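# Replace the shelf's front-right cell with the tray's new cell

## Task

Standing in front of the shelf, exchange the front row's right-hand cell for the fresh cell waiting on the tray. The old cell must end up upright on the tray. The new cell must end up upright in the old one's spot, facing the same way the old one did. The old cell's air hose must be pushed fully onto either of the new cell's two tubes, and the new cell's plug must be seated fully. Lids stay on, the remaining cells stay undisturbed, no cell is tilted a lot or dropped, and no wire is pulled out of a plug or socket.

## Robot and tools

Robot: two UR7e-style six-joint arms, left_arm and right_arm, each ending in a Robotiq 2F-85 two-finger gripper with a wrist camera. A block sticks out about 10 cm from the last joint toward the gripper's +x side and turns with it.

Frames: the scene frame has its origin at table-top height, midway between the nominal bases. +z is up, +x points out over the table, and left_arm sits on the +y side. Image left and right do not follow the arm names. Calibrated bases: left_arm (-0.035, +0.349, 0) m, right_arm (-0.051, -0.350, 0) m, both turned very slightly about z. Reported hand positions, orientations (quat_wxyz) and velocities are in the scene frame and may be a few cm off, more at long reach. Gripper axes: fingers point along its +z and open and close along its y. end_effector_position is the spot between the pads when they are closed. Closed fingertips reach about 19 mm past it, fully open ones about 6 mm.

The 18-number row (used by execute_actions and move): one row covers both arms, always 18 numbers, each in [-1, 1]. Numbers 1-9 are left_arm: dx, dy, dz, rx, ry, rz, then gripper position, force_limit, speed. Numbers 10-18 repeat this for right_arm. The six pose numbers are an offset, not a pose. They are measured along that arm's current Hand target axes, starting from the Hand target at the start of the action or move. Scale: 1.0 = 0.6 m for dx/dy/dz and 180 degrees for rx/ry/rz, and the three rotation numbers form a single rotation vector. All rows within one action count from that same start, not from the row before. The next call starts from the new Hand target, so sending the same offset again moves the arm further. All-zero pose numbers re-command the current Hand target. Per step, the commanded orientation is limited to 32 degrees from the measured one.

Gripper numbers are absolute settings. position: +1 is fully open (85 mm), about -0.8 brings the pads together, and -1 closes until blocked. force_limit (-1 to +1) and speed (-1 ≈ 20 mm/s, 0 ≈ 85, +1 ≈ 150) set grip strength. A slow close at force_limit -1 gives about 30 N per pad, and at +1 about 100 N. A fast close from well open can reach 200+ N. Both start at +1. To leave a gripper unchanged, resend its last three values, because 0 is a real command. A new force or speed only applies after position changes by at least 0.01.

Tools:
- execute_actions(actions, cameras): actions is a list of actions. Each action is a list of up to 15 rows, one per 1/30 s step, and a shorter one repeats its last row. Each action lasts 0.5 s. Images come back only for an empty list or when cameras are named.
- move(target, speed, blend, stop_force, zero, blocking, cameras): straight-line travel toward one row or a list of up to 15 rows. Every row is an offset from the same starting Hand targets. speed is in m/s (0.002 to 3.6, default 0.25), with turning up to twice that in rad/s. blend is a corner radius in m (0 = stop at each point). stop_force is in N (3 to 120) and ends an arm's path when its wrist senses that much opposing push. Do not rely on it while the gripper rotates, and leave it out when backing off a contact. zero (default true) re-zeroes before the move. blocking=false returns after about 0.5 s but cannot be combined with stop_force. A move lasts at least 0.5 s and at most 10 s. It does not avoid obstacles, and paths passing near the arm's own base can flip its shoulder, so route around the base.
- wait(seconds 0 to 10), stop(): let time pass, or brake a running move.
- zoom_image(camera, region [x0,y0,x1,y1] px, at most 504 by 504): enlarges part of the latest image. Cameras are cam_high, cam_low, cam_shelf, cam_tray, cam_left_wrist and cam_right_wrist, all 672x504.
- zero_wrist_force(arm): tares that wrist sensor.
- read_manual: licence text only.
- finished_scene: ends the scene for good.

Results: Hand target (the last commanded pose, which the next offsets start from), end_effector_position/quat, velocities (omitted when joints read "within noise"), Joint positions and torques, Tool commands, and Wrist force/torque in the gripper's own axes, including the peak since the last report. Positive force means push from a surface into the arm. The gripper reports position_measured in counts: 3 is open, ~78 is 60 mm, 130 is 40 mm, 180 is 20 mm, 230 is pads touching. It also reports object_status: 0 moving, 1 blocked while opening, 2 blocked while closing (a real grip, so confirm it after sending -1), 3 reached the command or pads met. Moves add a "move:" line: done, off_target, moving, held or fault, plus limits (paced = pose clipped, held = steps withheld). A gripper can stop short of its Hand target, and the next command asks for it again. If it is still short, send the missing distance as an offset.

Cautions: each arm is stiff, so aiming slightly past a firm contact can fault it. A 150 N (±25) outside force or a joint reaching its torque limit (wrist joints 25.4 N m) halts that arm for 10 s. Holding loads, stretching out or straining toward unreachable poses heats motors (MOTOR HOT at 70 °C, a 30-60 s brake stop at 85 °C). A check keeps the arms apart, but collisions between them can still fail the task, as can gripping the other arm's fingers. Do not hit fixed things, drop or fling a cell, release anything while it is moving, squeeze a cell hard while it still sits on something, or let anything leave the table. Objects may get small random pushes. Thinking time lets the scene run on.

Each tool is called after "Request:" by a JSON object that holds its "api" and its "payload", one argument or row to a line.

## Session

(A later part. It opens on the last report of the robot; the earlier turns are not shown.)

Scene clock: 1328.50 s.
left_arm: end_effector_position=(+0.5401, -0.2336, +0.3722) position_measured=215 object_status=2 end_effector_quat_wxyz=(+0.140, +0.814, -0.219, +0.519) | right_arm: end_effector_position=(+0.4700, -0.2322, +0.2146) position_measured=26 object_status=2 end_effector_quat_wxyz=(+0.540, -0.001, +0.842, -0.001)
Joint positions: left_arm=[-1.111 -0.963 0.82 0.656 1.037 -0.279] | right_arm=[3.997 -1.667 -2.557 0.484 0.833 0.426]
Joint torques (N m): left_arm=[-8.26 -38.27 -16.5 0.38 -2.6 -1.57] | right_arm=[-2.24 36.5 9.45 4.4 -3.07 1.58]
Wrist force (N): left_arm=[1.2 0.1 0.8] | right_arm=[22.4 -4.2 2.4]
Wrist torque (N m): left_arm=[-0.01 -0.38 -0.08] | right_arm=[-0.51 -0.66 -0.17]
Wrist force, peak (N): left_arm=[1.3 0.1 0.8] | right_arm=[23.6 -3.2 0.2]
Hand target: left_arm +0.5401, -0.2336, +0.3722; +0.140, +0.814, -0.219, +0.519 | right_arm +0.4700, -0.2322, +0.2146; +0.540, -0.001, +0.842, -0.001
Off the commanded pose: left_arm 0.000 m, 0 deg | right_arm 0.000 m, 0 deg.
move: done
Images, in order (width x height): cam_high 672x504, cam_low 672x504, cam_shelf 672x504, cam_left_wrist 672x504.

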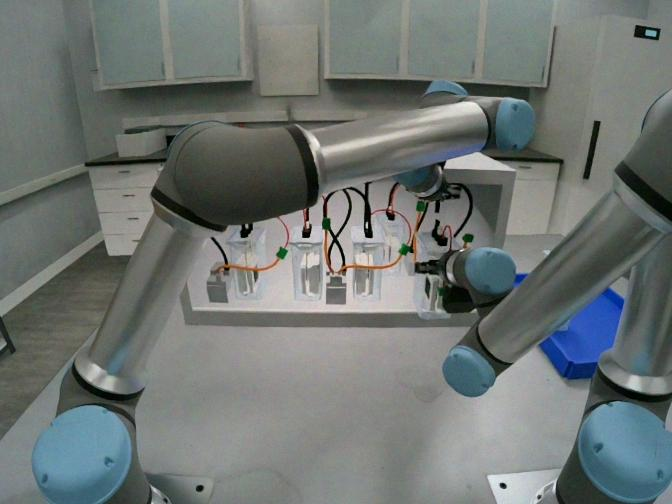

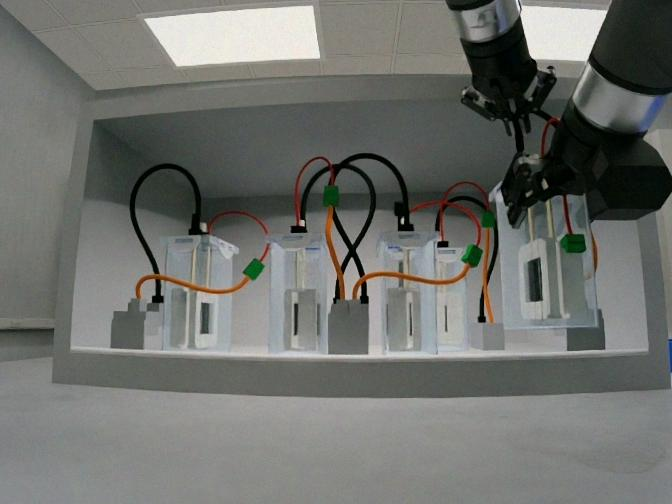

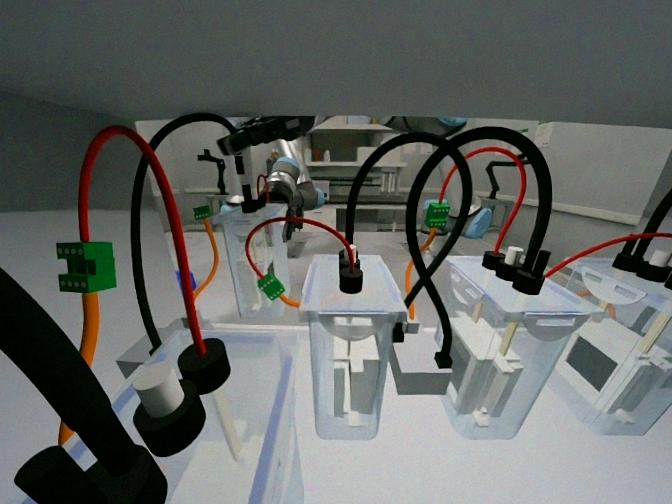

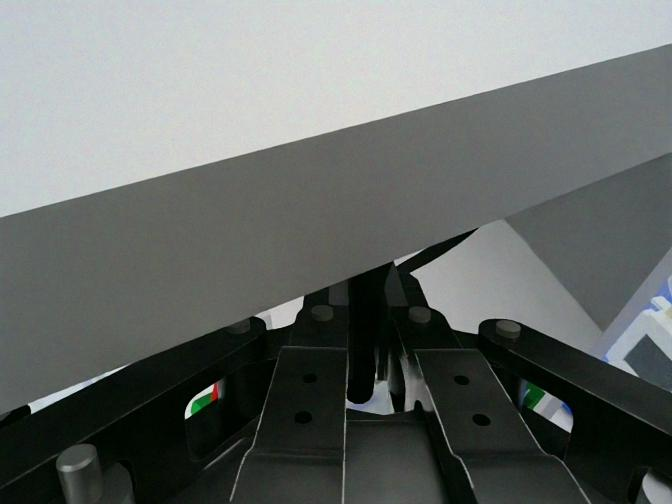

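Request:
{"api": "zoom_image", "payload": {
  "camera": "cam_shelf",
  "region": [190, 100, 340, 220]
}}

Request:
{"api": "zoom_image", "payload": {
  "camera": "cam_low",
  "region": [440, 60, 640, 240]
}}

Request:
{"api": "zoom_image", "payload": {
  "camera": "cam_left_wrist",
  "region": [286, 310, 466, 445]
}}

Scaled by 3.360 from the camera's 672x504 image, which has a finer 960x720 frame.

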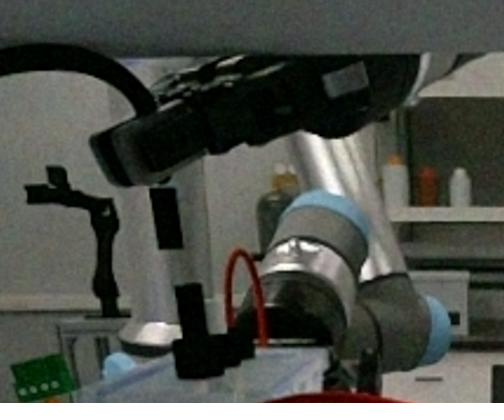

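Scaled by 2.520 from the camera's 672x504 image, which has a finer 960x720 frame.

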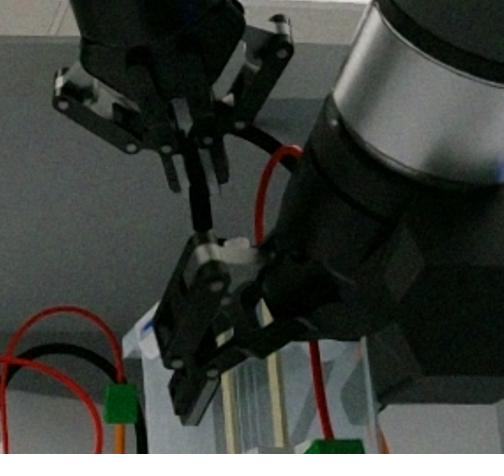

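Scaled by 2.800 from the camera's 672x504 image, which has a finer 960x720 frame.

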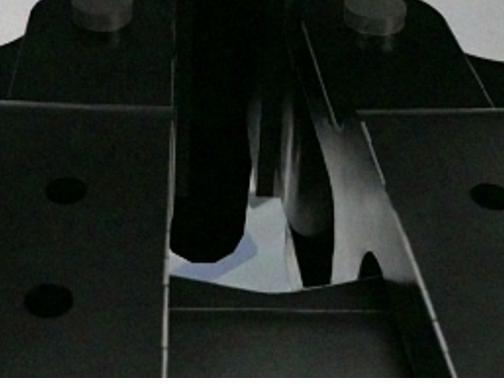

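Request:
{"api": "move", "payload": {
  "target": [0,0,0,0,0,0,-1,0.5,-1,-0.0173,0,0.0372,0,0,0,-1,0.5,-1],
  "speed": 0.04,
  "cameras": ["cam_left_wrist","cam_right_wrist","cam_low","cam_shelf"]
}}

Request:
{"api": "zoom_image", "payload": {
  "camera": "cam_shelf",
  "region": [190, 100, 290, 220]
}}

Request:
{"api": "zoom_image", "payload": {
  "camera": "cam_low",
  "region": [470, 80, 610, 220]
}}

Request:
{"api": "zoom_image", "payload": {
  "camera": "cam_left_wrist",
  "region": [316, 310, 446, 430]
}}

Scene clock: 1343.40 s.
left_arm: end_effector_position=(+0.5401, -0.2336, +0.3722) position_measured=215 object_status=2 end_effector_quat_wxyz=(+0.140, +0.814, -0.219, +0.519) | right_arm: end_effector_position=(+0.4947, -0.2322, +0.2148) position_measured=26 object_status=2 end_effector_quat_wxyz=(+0.540, -0.002, +0.842, -0.001) end_effector_velocity=(-0.002, +0.000, +0.000) end_effector_angular_velocity=(+0.002, +0.000, -0.002)
Joint positions: left_arm=[-1.111 -0.963 0.82 0.656 1.037 -0.279] | right_arm=[3.937 -1.725 -2.49 0.504 0.883 0.381]
Joint velocities: left_arm=[within noise] | right_arm=[0.003 0.003 -0.005 0 -0.004 0.005]
Joint torques (N m): left_arm=[-9.04 -37.92 -16.17 0.38 -2.6 -1.49] | right_arm=[10.06 41.46 10.73 5.85 -3.73 2.28]
Wrist force (N): left_arm=[1.1 0.1 0.8] | right_arm=[22.2 -3.7 2.4]
Wrist torque (N m): left_arm=[-0.02 -0.36 -0.07] | right_arm=[-0.52 -0.67 -0.09]
Wrist force, peak (N): left_arm=[1.2 0.3 1.2] | right_arm=[23.6 -4.1 1.4]
Hand target: left_arm +0.5401, -0.2336, +0.3722; +0.140, +0.814, -0.219, +0.519 | right_arm +0.4946, -0.2322, +0.2148; +0.540, -0.001, +0.842, -0.001
Off the commanded pose: left_arm 0.000 m, 0 deg | right_arm 0.000 m, 0 deg.
move: done
Images, in order (width x height): cam_low 672x504, cam_shelf 672x504, cam_left_wrist 672x504, cam_right_wrist 672x504.

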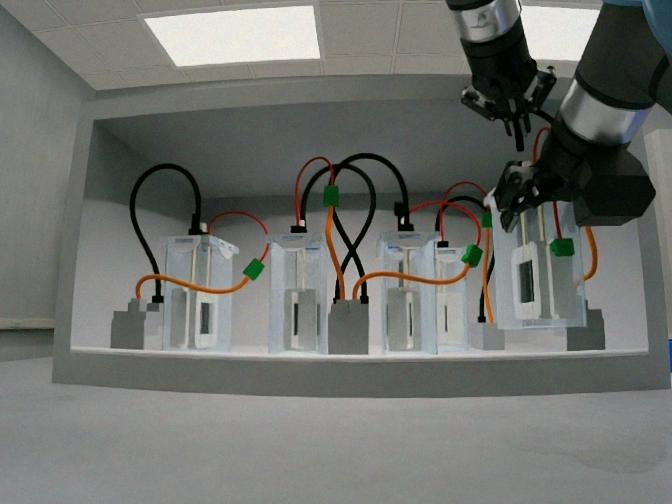

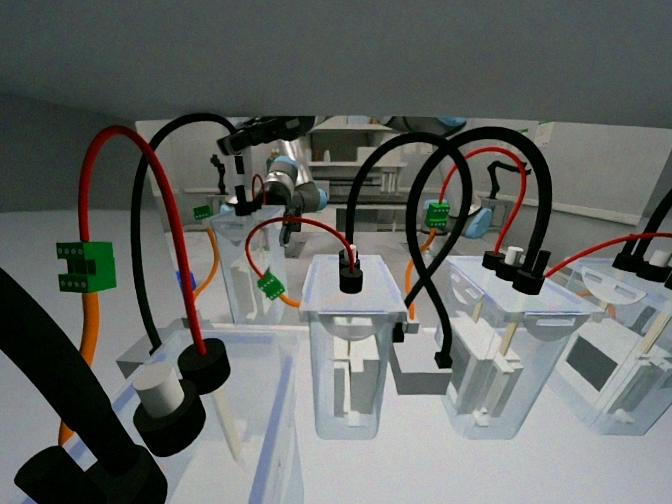

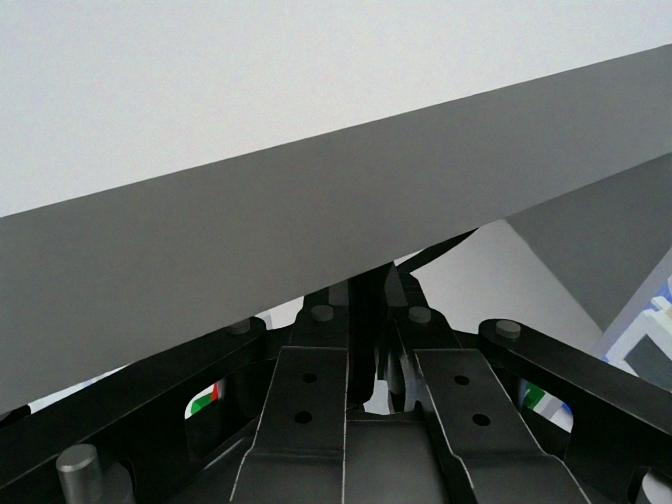

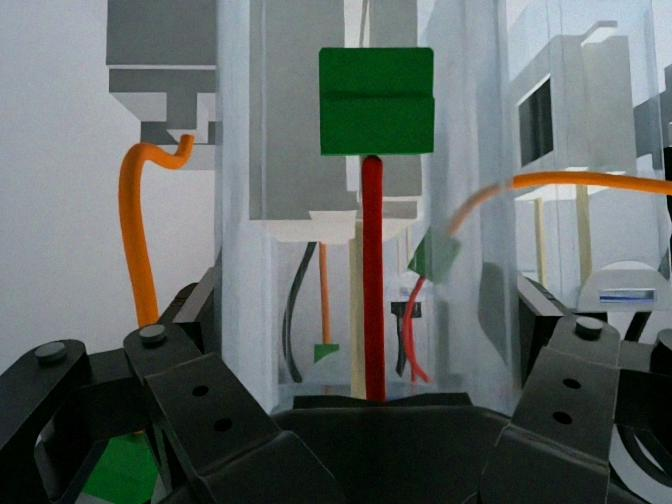

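Scaled by 4.200 from the camera's 672x504 image, which has a finer 960x720 frame.

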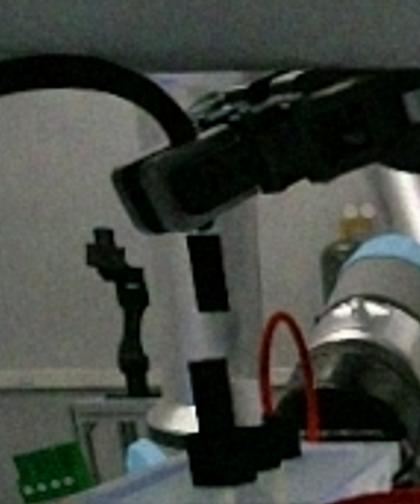

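Scaled by 3.600 from the camera's 672x504 image, which has a finer 960x720 frame.

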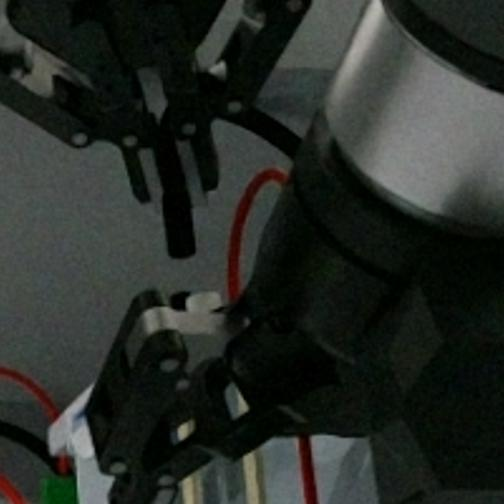

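Scaled by 3.877 from the camera's 672x504 image, which has a finer 960x720 frame.

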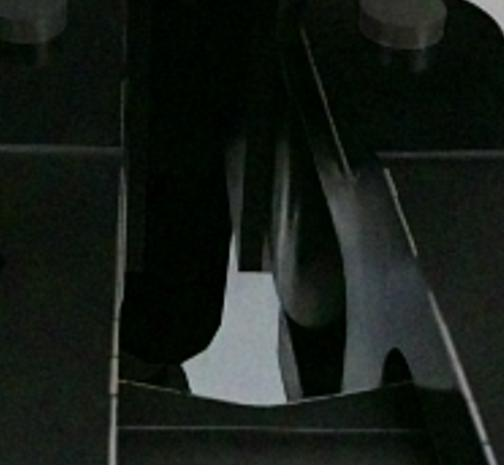

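Request:
{"api": "zoom_image", "payload": {
  "camera": "cam_left_wrist",
  "region": [340, 380, 390, 418]
}}

Request:
{"api": "zoom_image", "payload": {
  "camera": "cam_shelf",
  "region": [225, 145, 275, 220]
}}

Request:
{"api": "zoom_image", "payload": {
  "camera": "cam_low",
  "region": [495, 110, 555, 180]
}}

Scaled by 10.080 from the camera's 672x504 image, which has a finer 960x720 frame.

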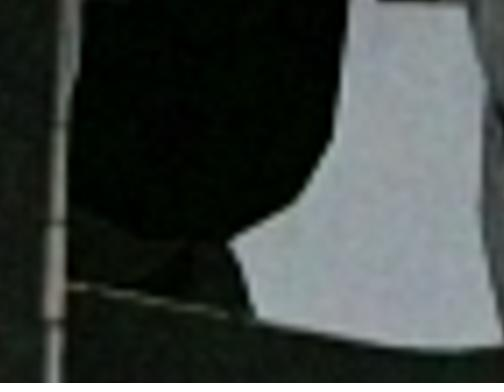

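Scaled by 6.720 from the camera's 672x504 image, which has a finer 960x720 frame.

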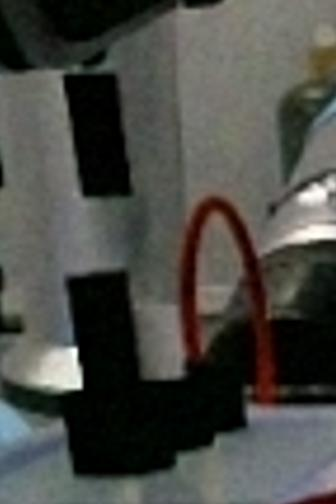

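Scaled by 7.200 from the camera's 672x504 image, which has a finer 960x720 frame.

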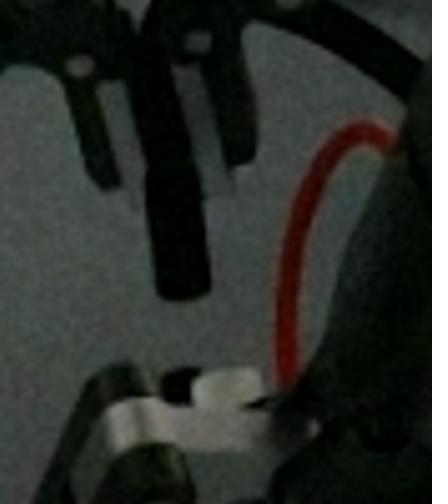

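Request:
{"api": "move", "payload": {
  "target": [0,0,0,0,0,0,-1,0.5,-1,0.0023,0,-0.005,0,0,0,-1,0.5,-1],
  "speed": 0.04,
  "cameras": ["cam_left_wrist","cam_low","cam_shelf"]
}}

Request:
{"api": "zoom_image", "payload": {
  "camera": "cam_left_wrist",
  "region": [340, 380, 390, 418]
}}

Request:
{"api": "zoom_image", "payload": {
  "camera": "cam_shelf",
  "region": [225, 145, 275, 220]
}}

Request:
{"api": "zoom_image", "payload": {
  "camera": "cam_low",
  "region": [495, 110, 555, 180]
}}

Scene clock: 1387.07 s.
left_arm: end_effector_position=(+0.5401, -0.2336, +0.3722) position_measured=215 object_status=2 end_effector_quat_wxyz=(+0.140, +0.814, -0.219, +0.519) | right_arm: end_effector_position=(+0.4912, -0.2322, +0.2148) position_measured=26 object_status=2 end_effector_quat_wxyz=(+0.540, -0.001, +0.842, -0.001)
Joint positions: left_arm=[-1.111 -0.963 0.82 0.656 1.037 -0.279] | right_arm=[3.944 -1.717 -2.499 0.502 0.876 0.387]
Joint torques (N m): left_arm=[-9.14 -38.35 -16.85 0.4 -2.64 -1.49] | right_arm=[-4.54 27.91 21.84 4.77 -2.2 0.8]
Wrist force (N): left_arm=[0.9 -0.1 0.7] | right_arm=[22.3 -3.9 2.6]
Wrist torque (N m): left_arm=[-0.04 -0.33 -0.08] | right_arm=[-0.50 -0.66 -0.16]
Wrist force, peak (N): left_arm=[1.1 0.3 1.0] | right_arm=[22.7 -3.9 2.4]
Hand target: left_arm +0.5401, -0.2336, +0.3722; +0.140, +0.814, -0.219, +0.519 | right_arm +0.4913, -0.2322, +0.2148; +0.540, -0.001, +0.842, -0.001
Off the commanded pose: left_arm 0.000 m, 0 deg | right_arm 0.000 m, 0 deg.
move: done
Images, in order (width x height): cam_low 672x504, cam_shelf 672x504, cam_left_wrist 672x504.

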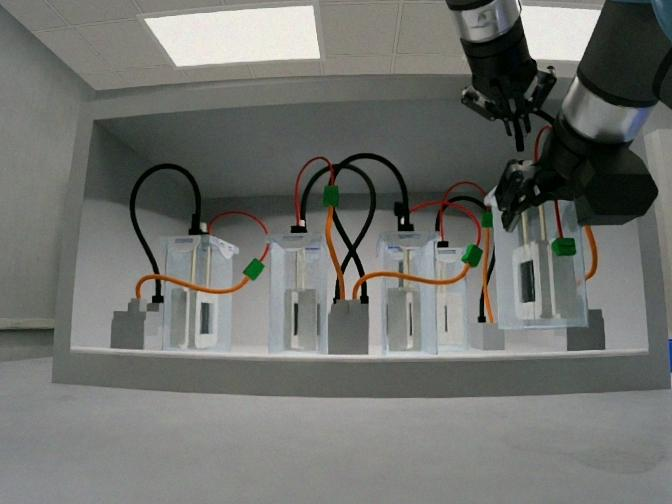

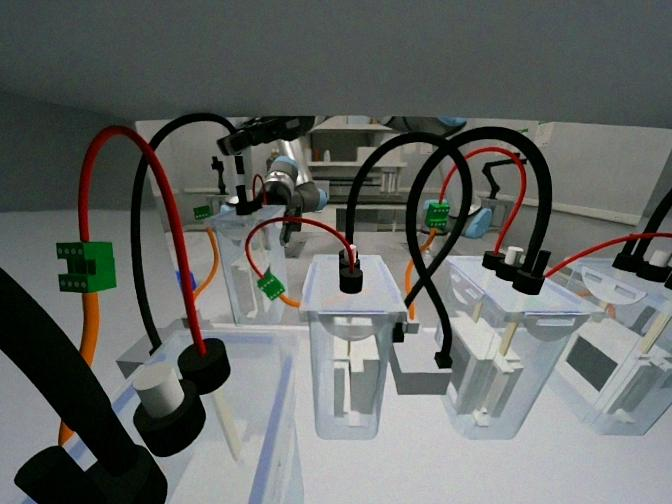

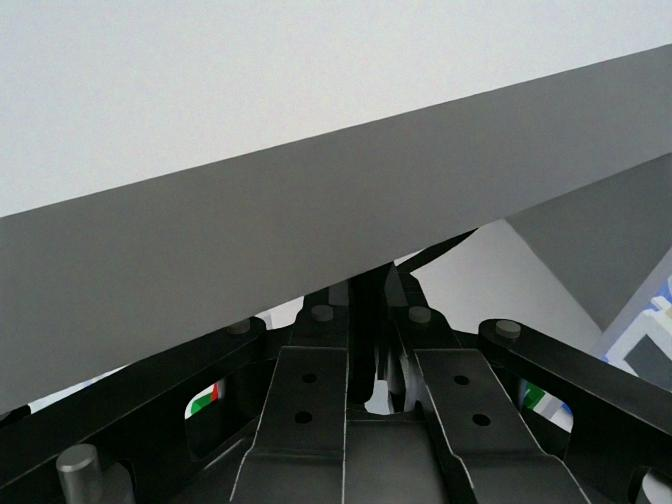

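Scaled by 10.080 from the camera's 672x504 image, which has a finer 960x720 frame.

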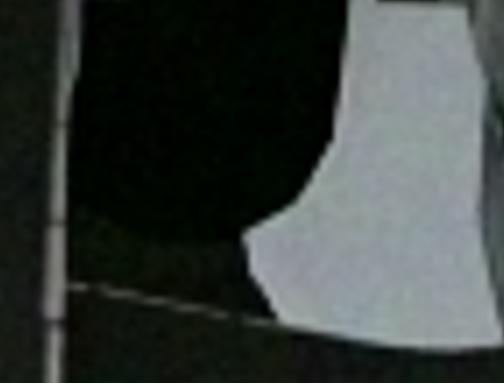

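Scaled by 6.720 from the camera's 672x504 image, which has a finer 960x720 frame.

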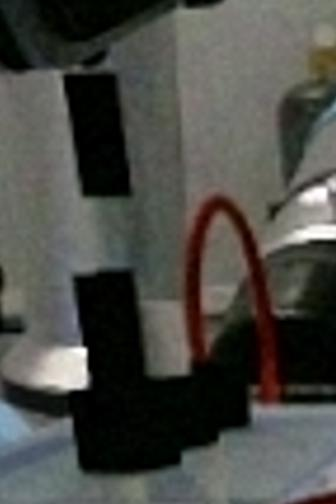

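Scaled by 7.200 from the camera's 672x504 image, which has a finer 960x720 frame.

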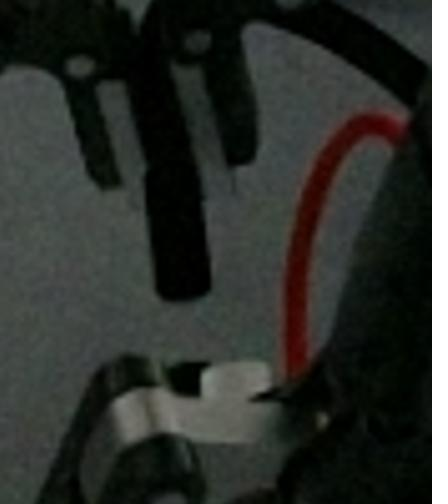

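Request:
{"api": "move", "payload": {
  "target": [-0.0242,0,0.01127,0,0,0,-1,0.5,-1,0,0,0,0,0,0,-1,0.5,-1],
  "speed": 0.04,
  "cameras": ["cam_left_wrist","cam_low","cam_shelf","cam_high"]
}}

Request:
{"api": "zoom_image", "payload": {
  "camera": "cam_left_wrist",
  "region": [340, 380, 390, 418]
}}

Request:
{"api": "zoom_image", "payload": {
  "camera": "cam_shelf",
  "region": [225, 155, 265, 215]
}}

Request:
{"api": "zoom_image", "payload": {
  "camera": "cam_low",
  "region": [495, 120, 545, 180]
}}

Request:
{"api": "zoom_image", "payload": {
  "camera": "cam_high",
  "region": [410, 180, 480, 250]
}}

Scene clock: 1407.90 s.
left_arm: end_effector_position=(+0.5401, -0.2336, +0.3561) position_measured=215 object_status=2 end_effector_quat_wxyz=(+0.140, +0.814, -0.219, +0.519) | right_arm: end_effector_position=(+0.4913, -0.2322, +0.2148) position_measured=26 object_status=2 end_effector_quat_wxyz=(+0.540, -0.001, +0.842, -0.001)
Joint positions: left_arm=[-1.111 -0.969 0.871 0.611 1.037 -0.279] | right_arm=[3.944 -1.718 -2.499 0.502 0.877 0.387]
Joint torques (N m): left_arm=[-9.06 -46.32 -30.29 1.6 -2.54 0.74] | right_arm=[-8.67 18.93 33.05 7.01 -1.15 -1.93]
Wrist force (N): left_arm=[3.0 0.0 0.2] | right_arm=[23.1 -3.7 2.7]
Wrist torque (N m): left_arm=[-0.06 -0.41 -0.06] | right_arm=[-0.45 -0.63 -0.15]
Wrist force, peak (N): left_arm=[3.3 0.1 0.1] | right_arm=[23.7 -4.0 2.9]
Hand target: left_arm +0.5401, -0.2336, +0.3561; +0.140, +0.814, -0.219, +0.519 | right_arm +0.4913, -0.2322, +0.2148; +0.540, -0.001, +0.842, -0.001
Off the commanded pose: left_arm 0.000 m, 0 deg | right_arm 0.000 m, 0 deg.
move: done
Images, in order (width x height): cam_high 672x504, cam_low 672x504, cam_shelf 672x504, cam_left_wrist 672x504.

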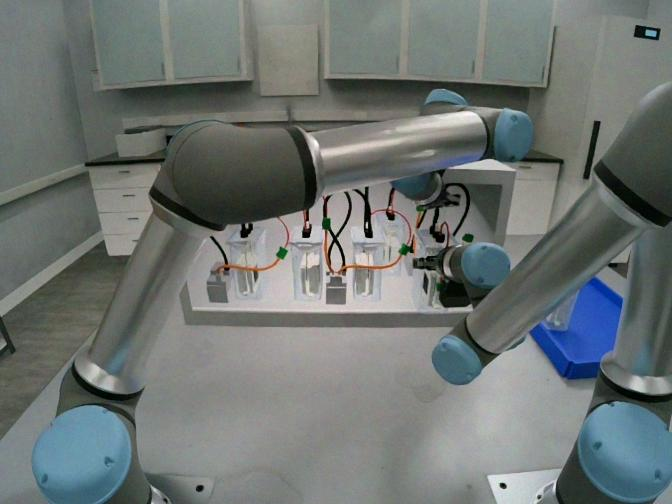

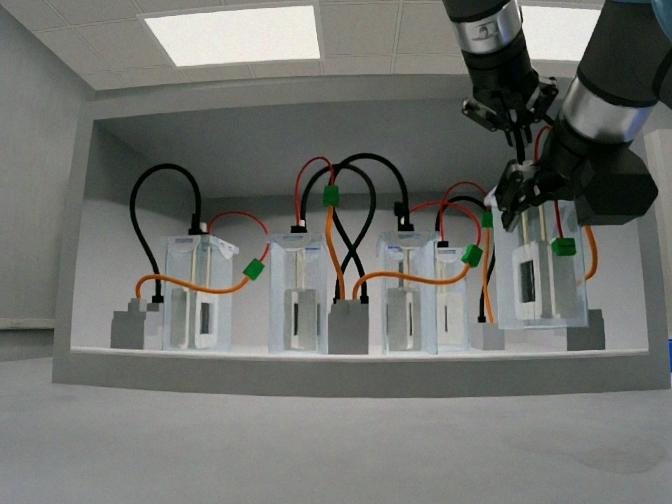

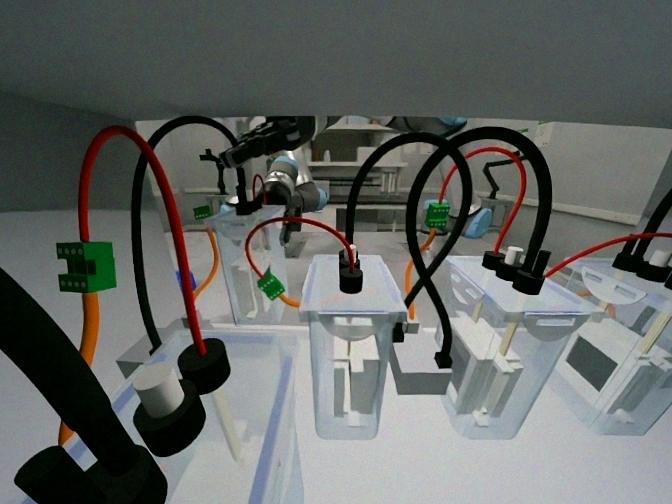

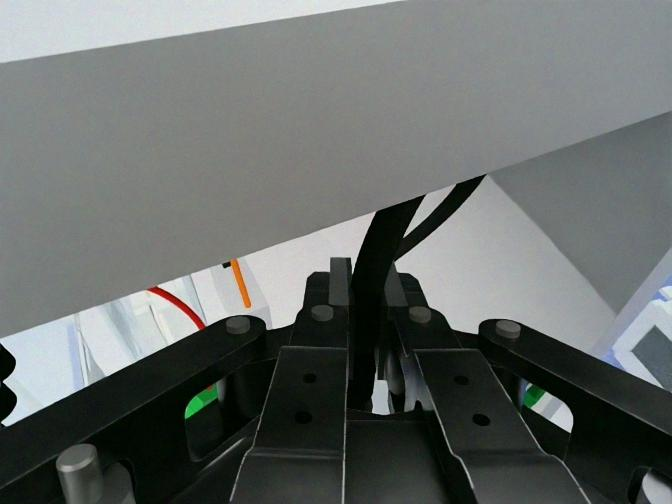

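Scaled by 10.080 from the camera's 672x504 image, which has a finer 960x720 frame.

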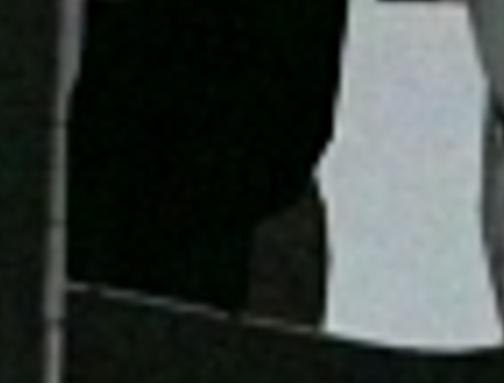

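Scaled by 8.400 from the camera's 672x504 image, which has a finer 960x720 frame.

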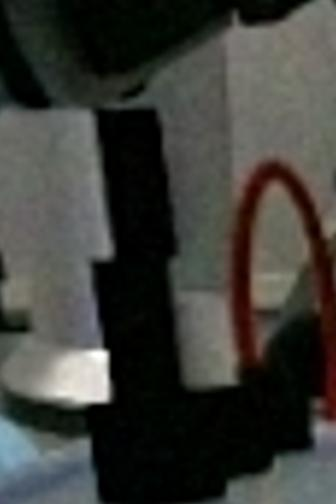

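Scaled by 8.400 from the camera's 672x504 image, which has a finer 960x720 frame.

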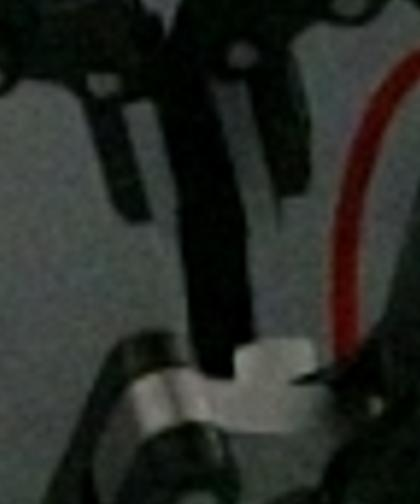

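Scaled by 7.200 from the camera's 672x504 image, which has a finer 960x720 frame.

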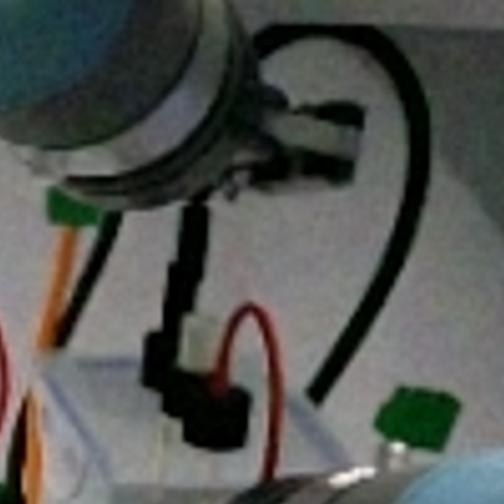

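Request:
{"api": "move", "payload": {
  "target": [-0.0151,0,0.00704,0,0,0,-1,0.5,-1,0,0,0,0,0,0,-1,0.5,-1],
  "speed": 0.01,
  "stop_force": 6,
  "cameras": ["cam_left_wrist","cam_low","cam_shelf","cam_high"]
}}

Request:
{"api": "zoom_image", "payload": {
  "camera": "cam_shelf",
  "region": [225, 155, 265, 215]
}}

Request:
{"api": "zoom_image", "payload": {
  "camera": "cam_low",
  "region": [495, 120, 545, 180]
}}

Request:
{"api": "zoom_image", "payload": {
  "camera": "cam_high",
  "region": [420, 195, 460, 245]
}}

Scene clock: 1432.90 s.
left_arm: end_effector_position=(+0.5401, -0.2336, +0.3462) position_measured=215 object_status=2 end_effector_quat_wxyz=(+0.140, +0.814, -0.219, +0.519) | right_arm: end_effector_position=(+0.4913, -0.2322, +0.2148) position_measured=26 object_status=2 end_effector_quat_wxyz=(+0.540, -0.001, +0.842, -0.001)
Joint positions: left_arm=[-1.111 -0.972 0.901 0.584 1.037 -0.279] | right_arm=[3.944 -1.718 -2.499 0.502 0.877 0.387]
Joint torques (N m): left_arm=[-6.46 -48.35 -30.65 0.94 1.14 -0.58] | right_arm=[-7.89 32.11 31.54 7.04 -3.37 -1.71]
Wrist force (N): left_arm=[3.5 -1.3 1.5] | right_arm=[24.0 -4.5 1.1]
Wrist torque (N m): left_arm=[-0.01 -0.39 -0.01] | right_arm=[-0.47 -0.84 -0.08]
Wrist force, peak (N): left_arm=[4.6 -1.3 1.1] | right_arm=[25.0 -4.6 1.5]
Hand target: left_arm +0.5401, -0.2336, +0.3461; +0.140, +0.814, -0.219, +0.519 | right_arm +0.4913, -0.2322, +0.2148; +0.540, -0.001, +0.842, -0.001
Off the commanded pose: left_arm 0.000 m, 0 deg | right_arm 0.000 m, 0 deg.
move: done
Images, in order (width x height): cam_high 672x504, cam_low 672x504, cam_shelf 672x504, cam_left_wrist 672x504.

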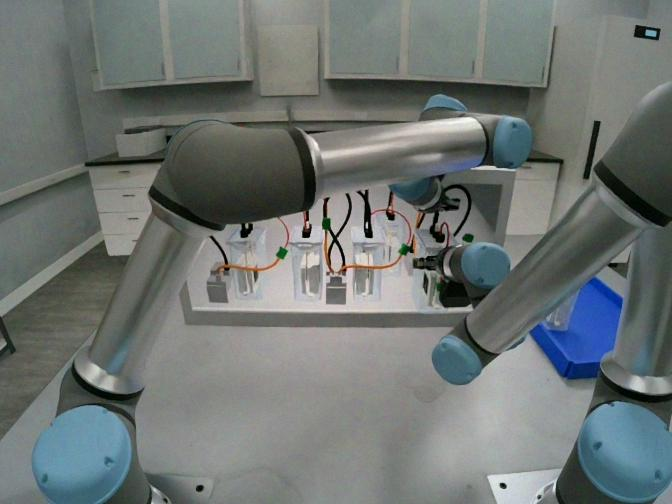

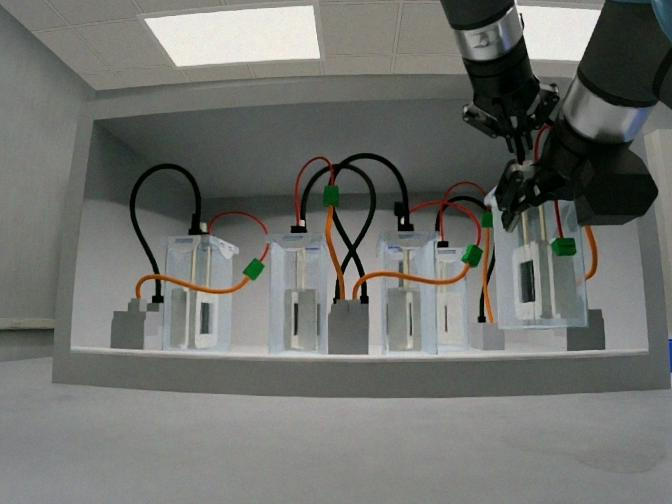

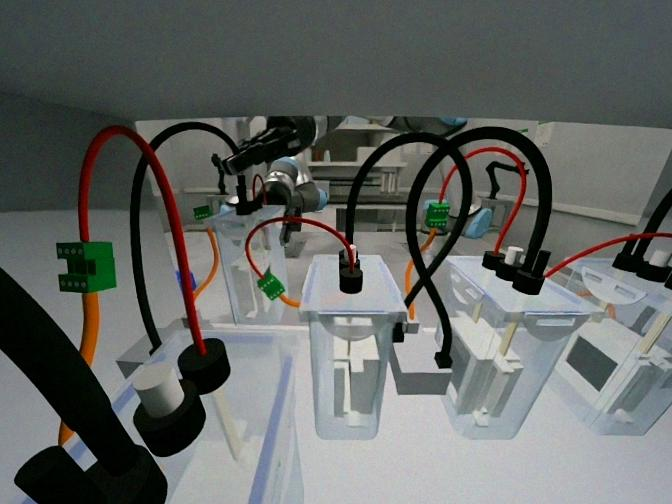

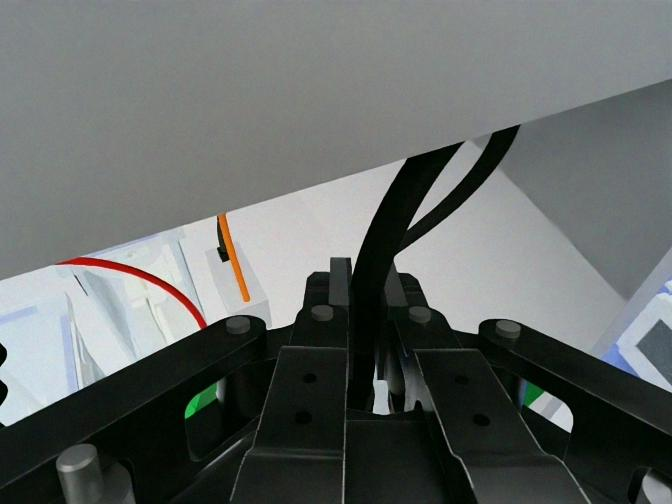

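Scaled by 8.400 from the camera's 672x504 image, which has a finer 960x720 frame.

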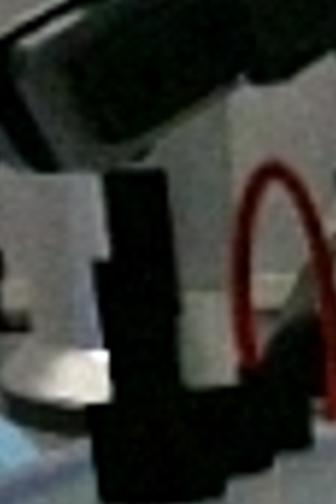

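Scaled by 8.400 from the camera's 672x504 image, which has a finer 960x720 frame.

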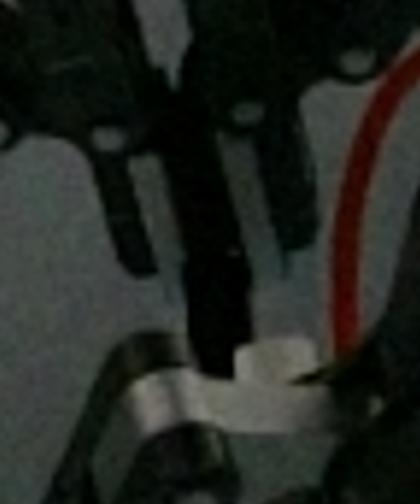

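Scaled by 10.080 from the camera's 672x504 image, which has a finer 960x720 frame.

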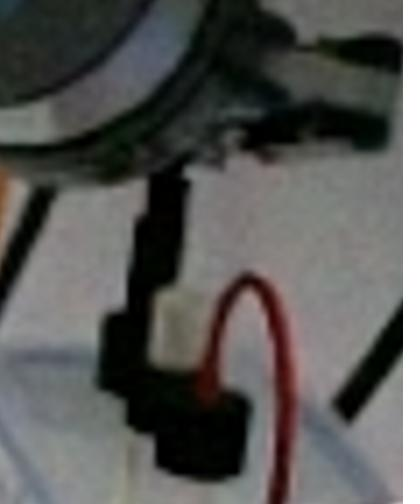

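Request:
{"api": "move", "payload": {
  "target": [-0.0302,0,0.01409,0,0,0,-1,0.5,-1,0,0,0,0,0,0,-1,0.5,-1],
  "speed": 0.01,
  "stop_force": 8,
  "cameras": ["cam_left_wrist","cam_low","cam_shelf","cam_high"]
}}

Request:
{"api": "zoom_image", "payload": {
  "camera": "cam_shelf",
  "region": [225, 155, 265, 215]
}}

Request:
{"api": "zoom_image", "payload": {
  "camera": "cam_low",
  "region": [495, 120, 545, 180]
}}

Request:
{"api": "zoom_image", "payload": {
  "camera": "cam_high",
  "region": [420, 195, 460, 245]
}}

Scene clock: 1440.87 s.
left_arm: end_effector_position=(+0.5401, -0.2336, +0.3322) position_measured=215 object_status=2 end_effector_quat_wxyz=(+0.140, +0.814, -0.219, +0.519) | right_arm: end_effector_position=(+0.4913, -0.2322, +0.2148) position_measured=26 object_status=2 end_effector_quat_wxyz=(+0.540, -0.001, +0.842, -0.001)
Joint positions: left_arm=[-1.111 -0.974 0.94 0.547 1.037 -0.279] | right_arm=[3.944 -1.718 -2.499 0.502 0.877 0.387]
Joint torques (N m): left_arm=[2.33 -34.66 -28.24 -0.94 1.47 -1.04] | right_arm=[-5.88 38.34 27.56 7.2 -3.17 -1.8]
Wrist force (N): left_arm=[8.1 -1.7 1.1] | right_arm=[27.9 -4.6 1.3]
Wrist torque (N m): left_arm=[0.01 -0.48 0.01] | right_arm=[-0.50 -0.78 -0.10]
Wrist force, peak (N): left_arm=[14.3 -3.6 0.4] | right_arm=[34.6 -4.8 1.1]
Hand target: left_arm +0.5401, -0.2336, +0.3322; +0.140, +0.814, -0.219, +0.519 (not the last commanded pose) | right_arm +0.4913, -0.2322, +0.2148; +0.540, -0.001, +0.842, -0.001
Off the commanded pose: left_arm 0.006 m, 0 deg | right_arm 0.000 m, 0 deg.
move: contact (left_arm)
Images, in order (width x height): cam_high 672x504, cam_low 672x504, cam_shelf 672x504, cam_left_wrist 672x504.

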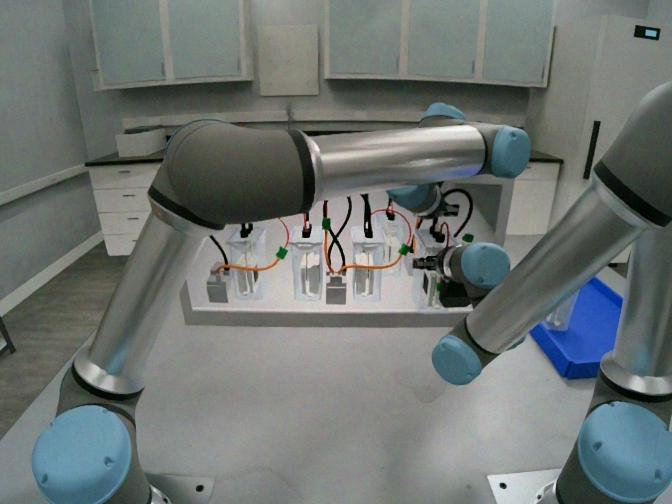

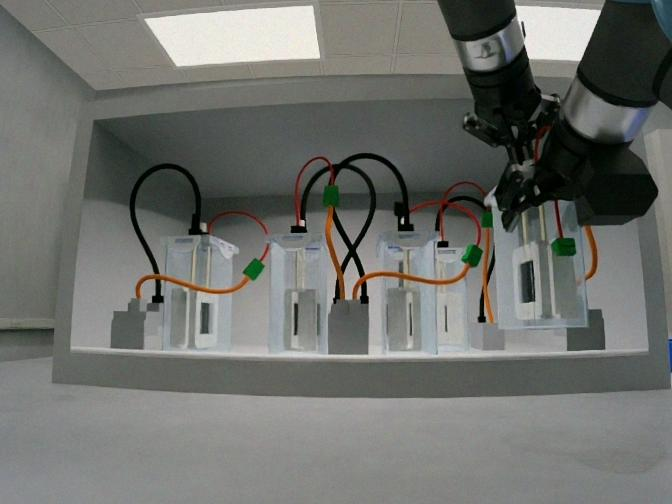

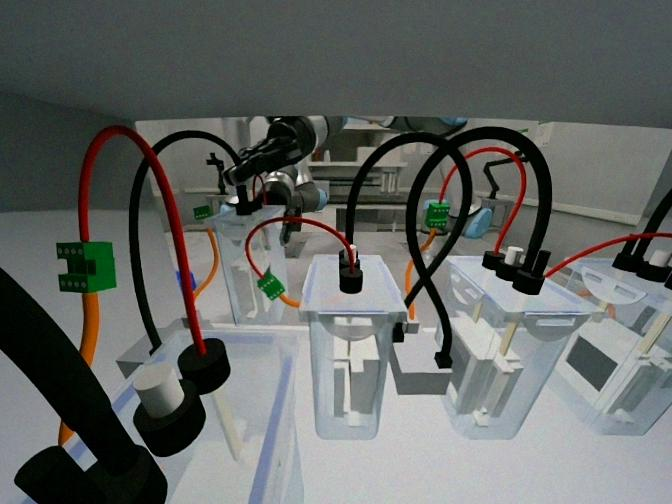

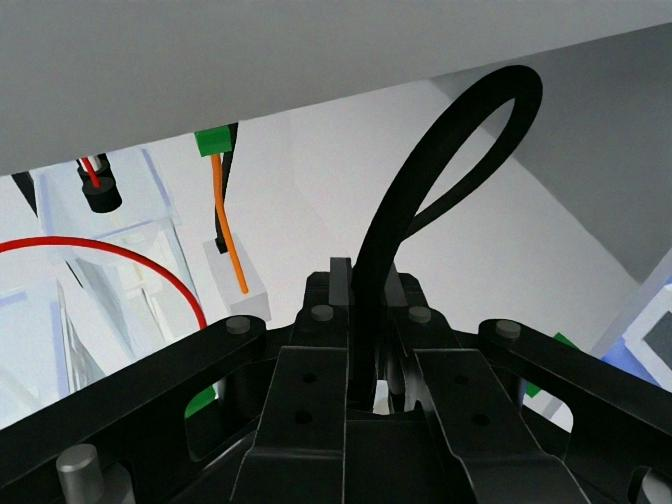

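Scaled by 8.400 from the camera's 672x504 image, which has a finer 960x720 frame.

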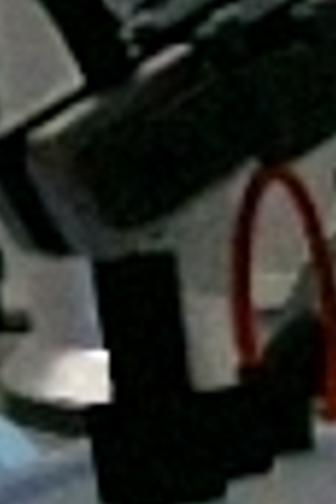

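Scaled by 8.400 from the camera's 672x504 image, which has a finer 960x720 frame.

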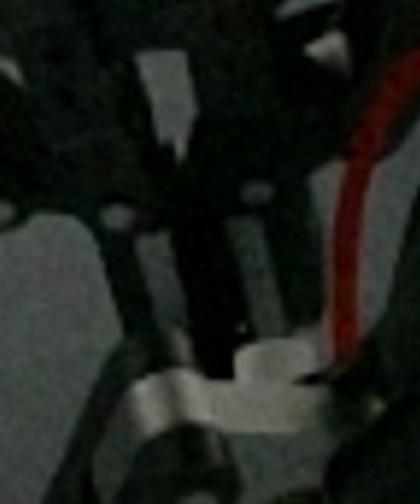

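Scaled by 10.080 from the camera's 672x504 image, which has a finer 960x720 frame.

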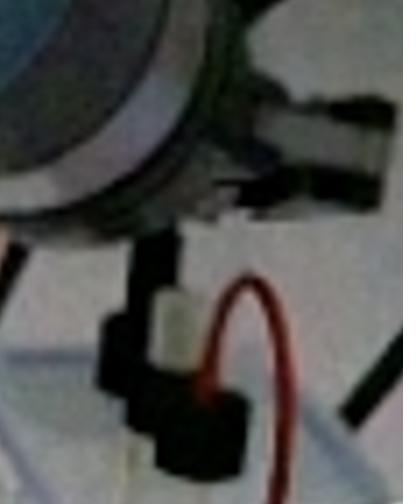

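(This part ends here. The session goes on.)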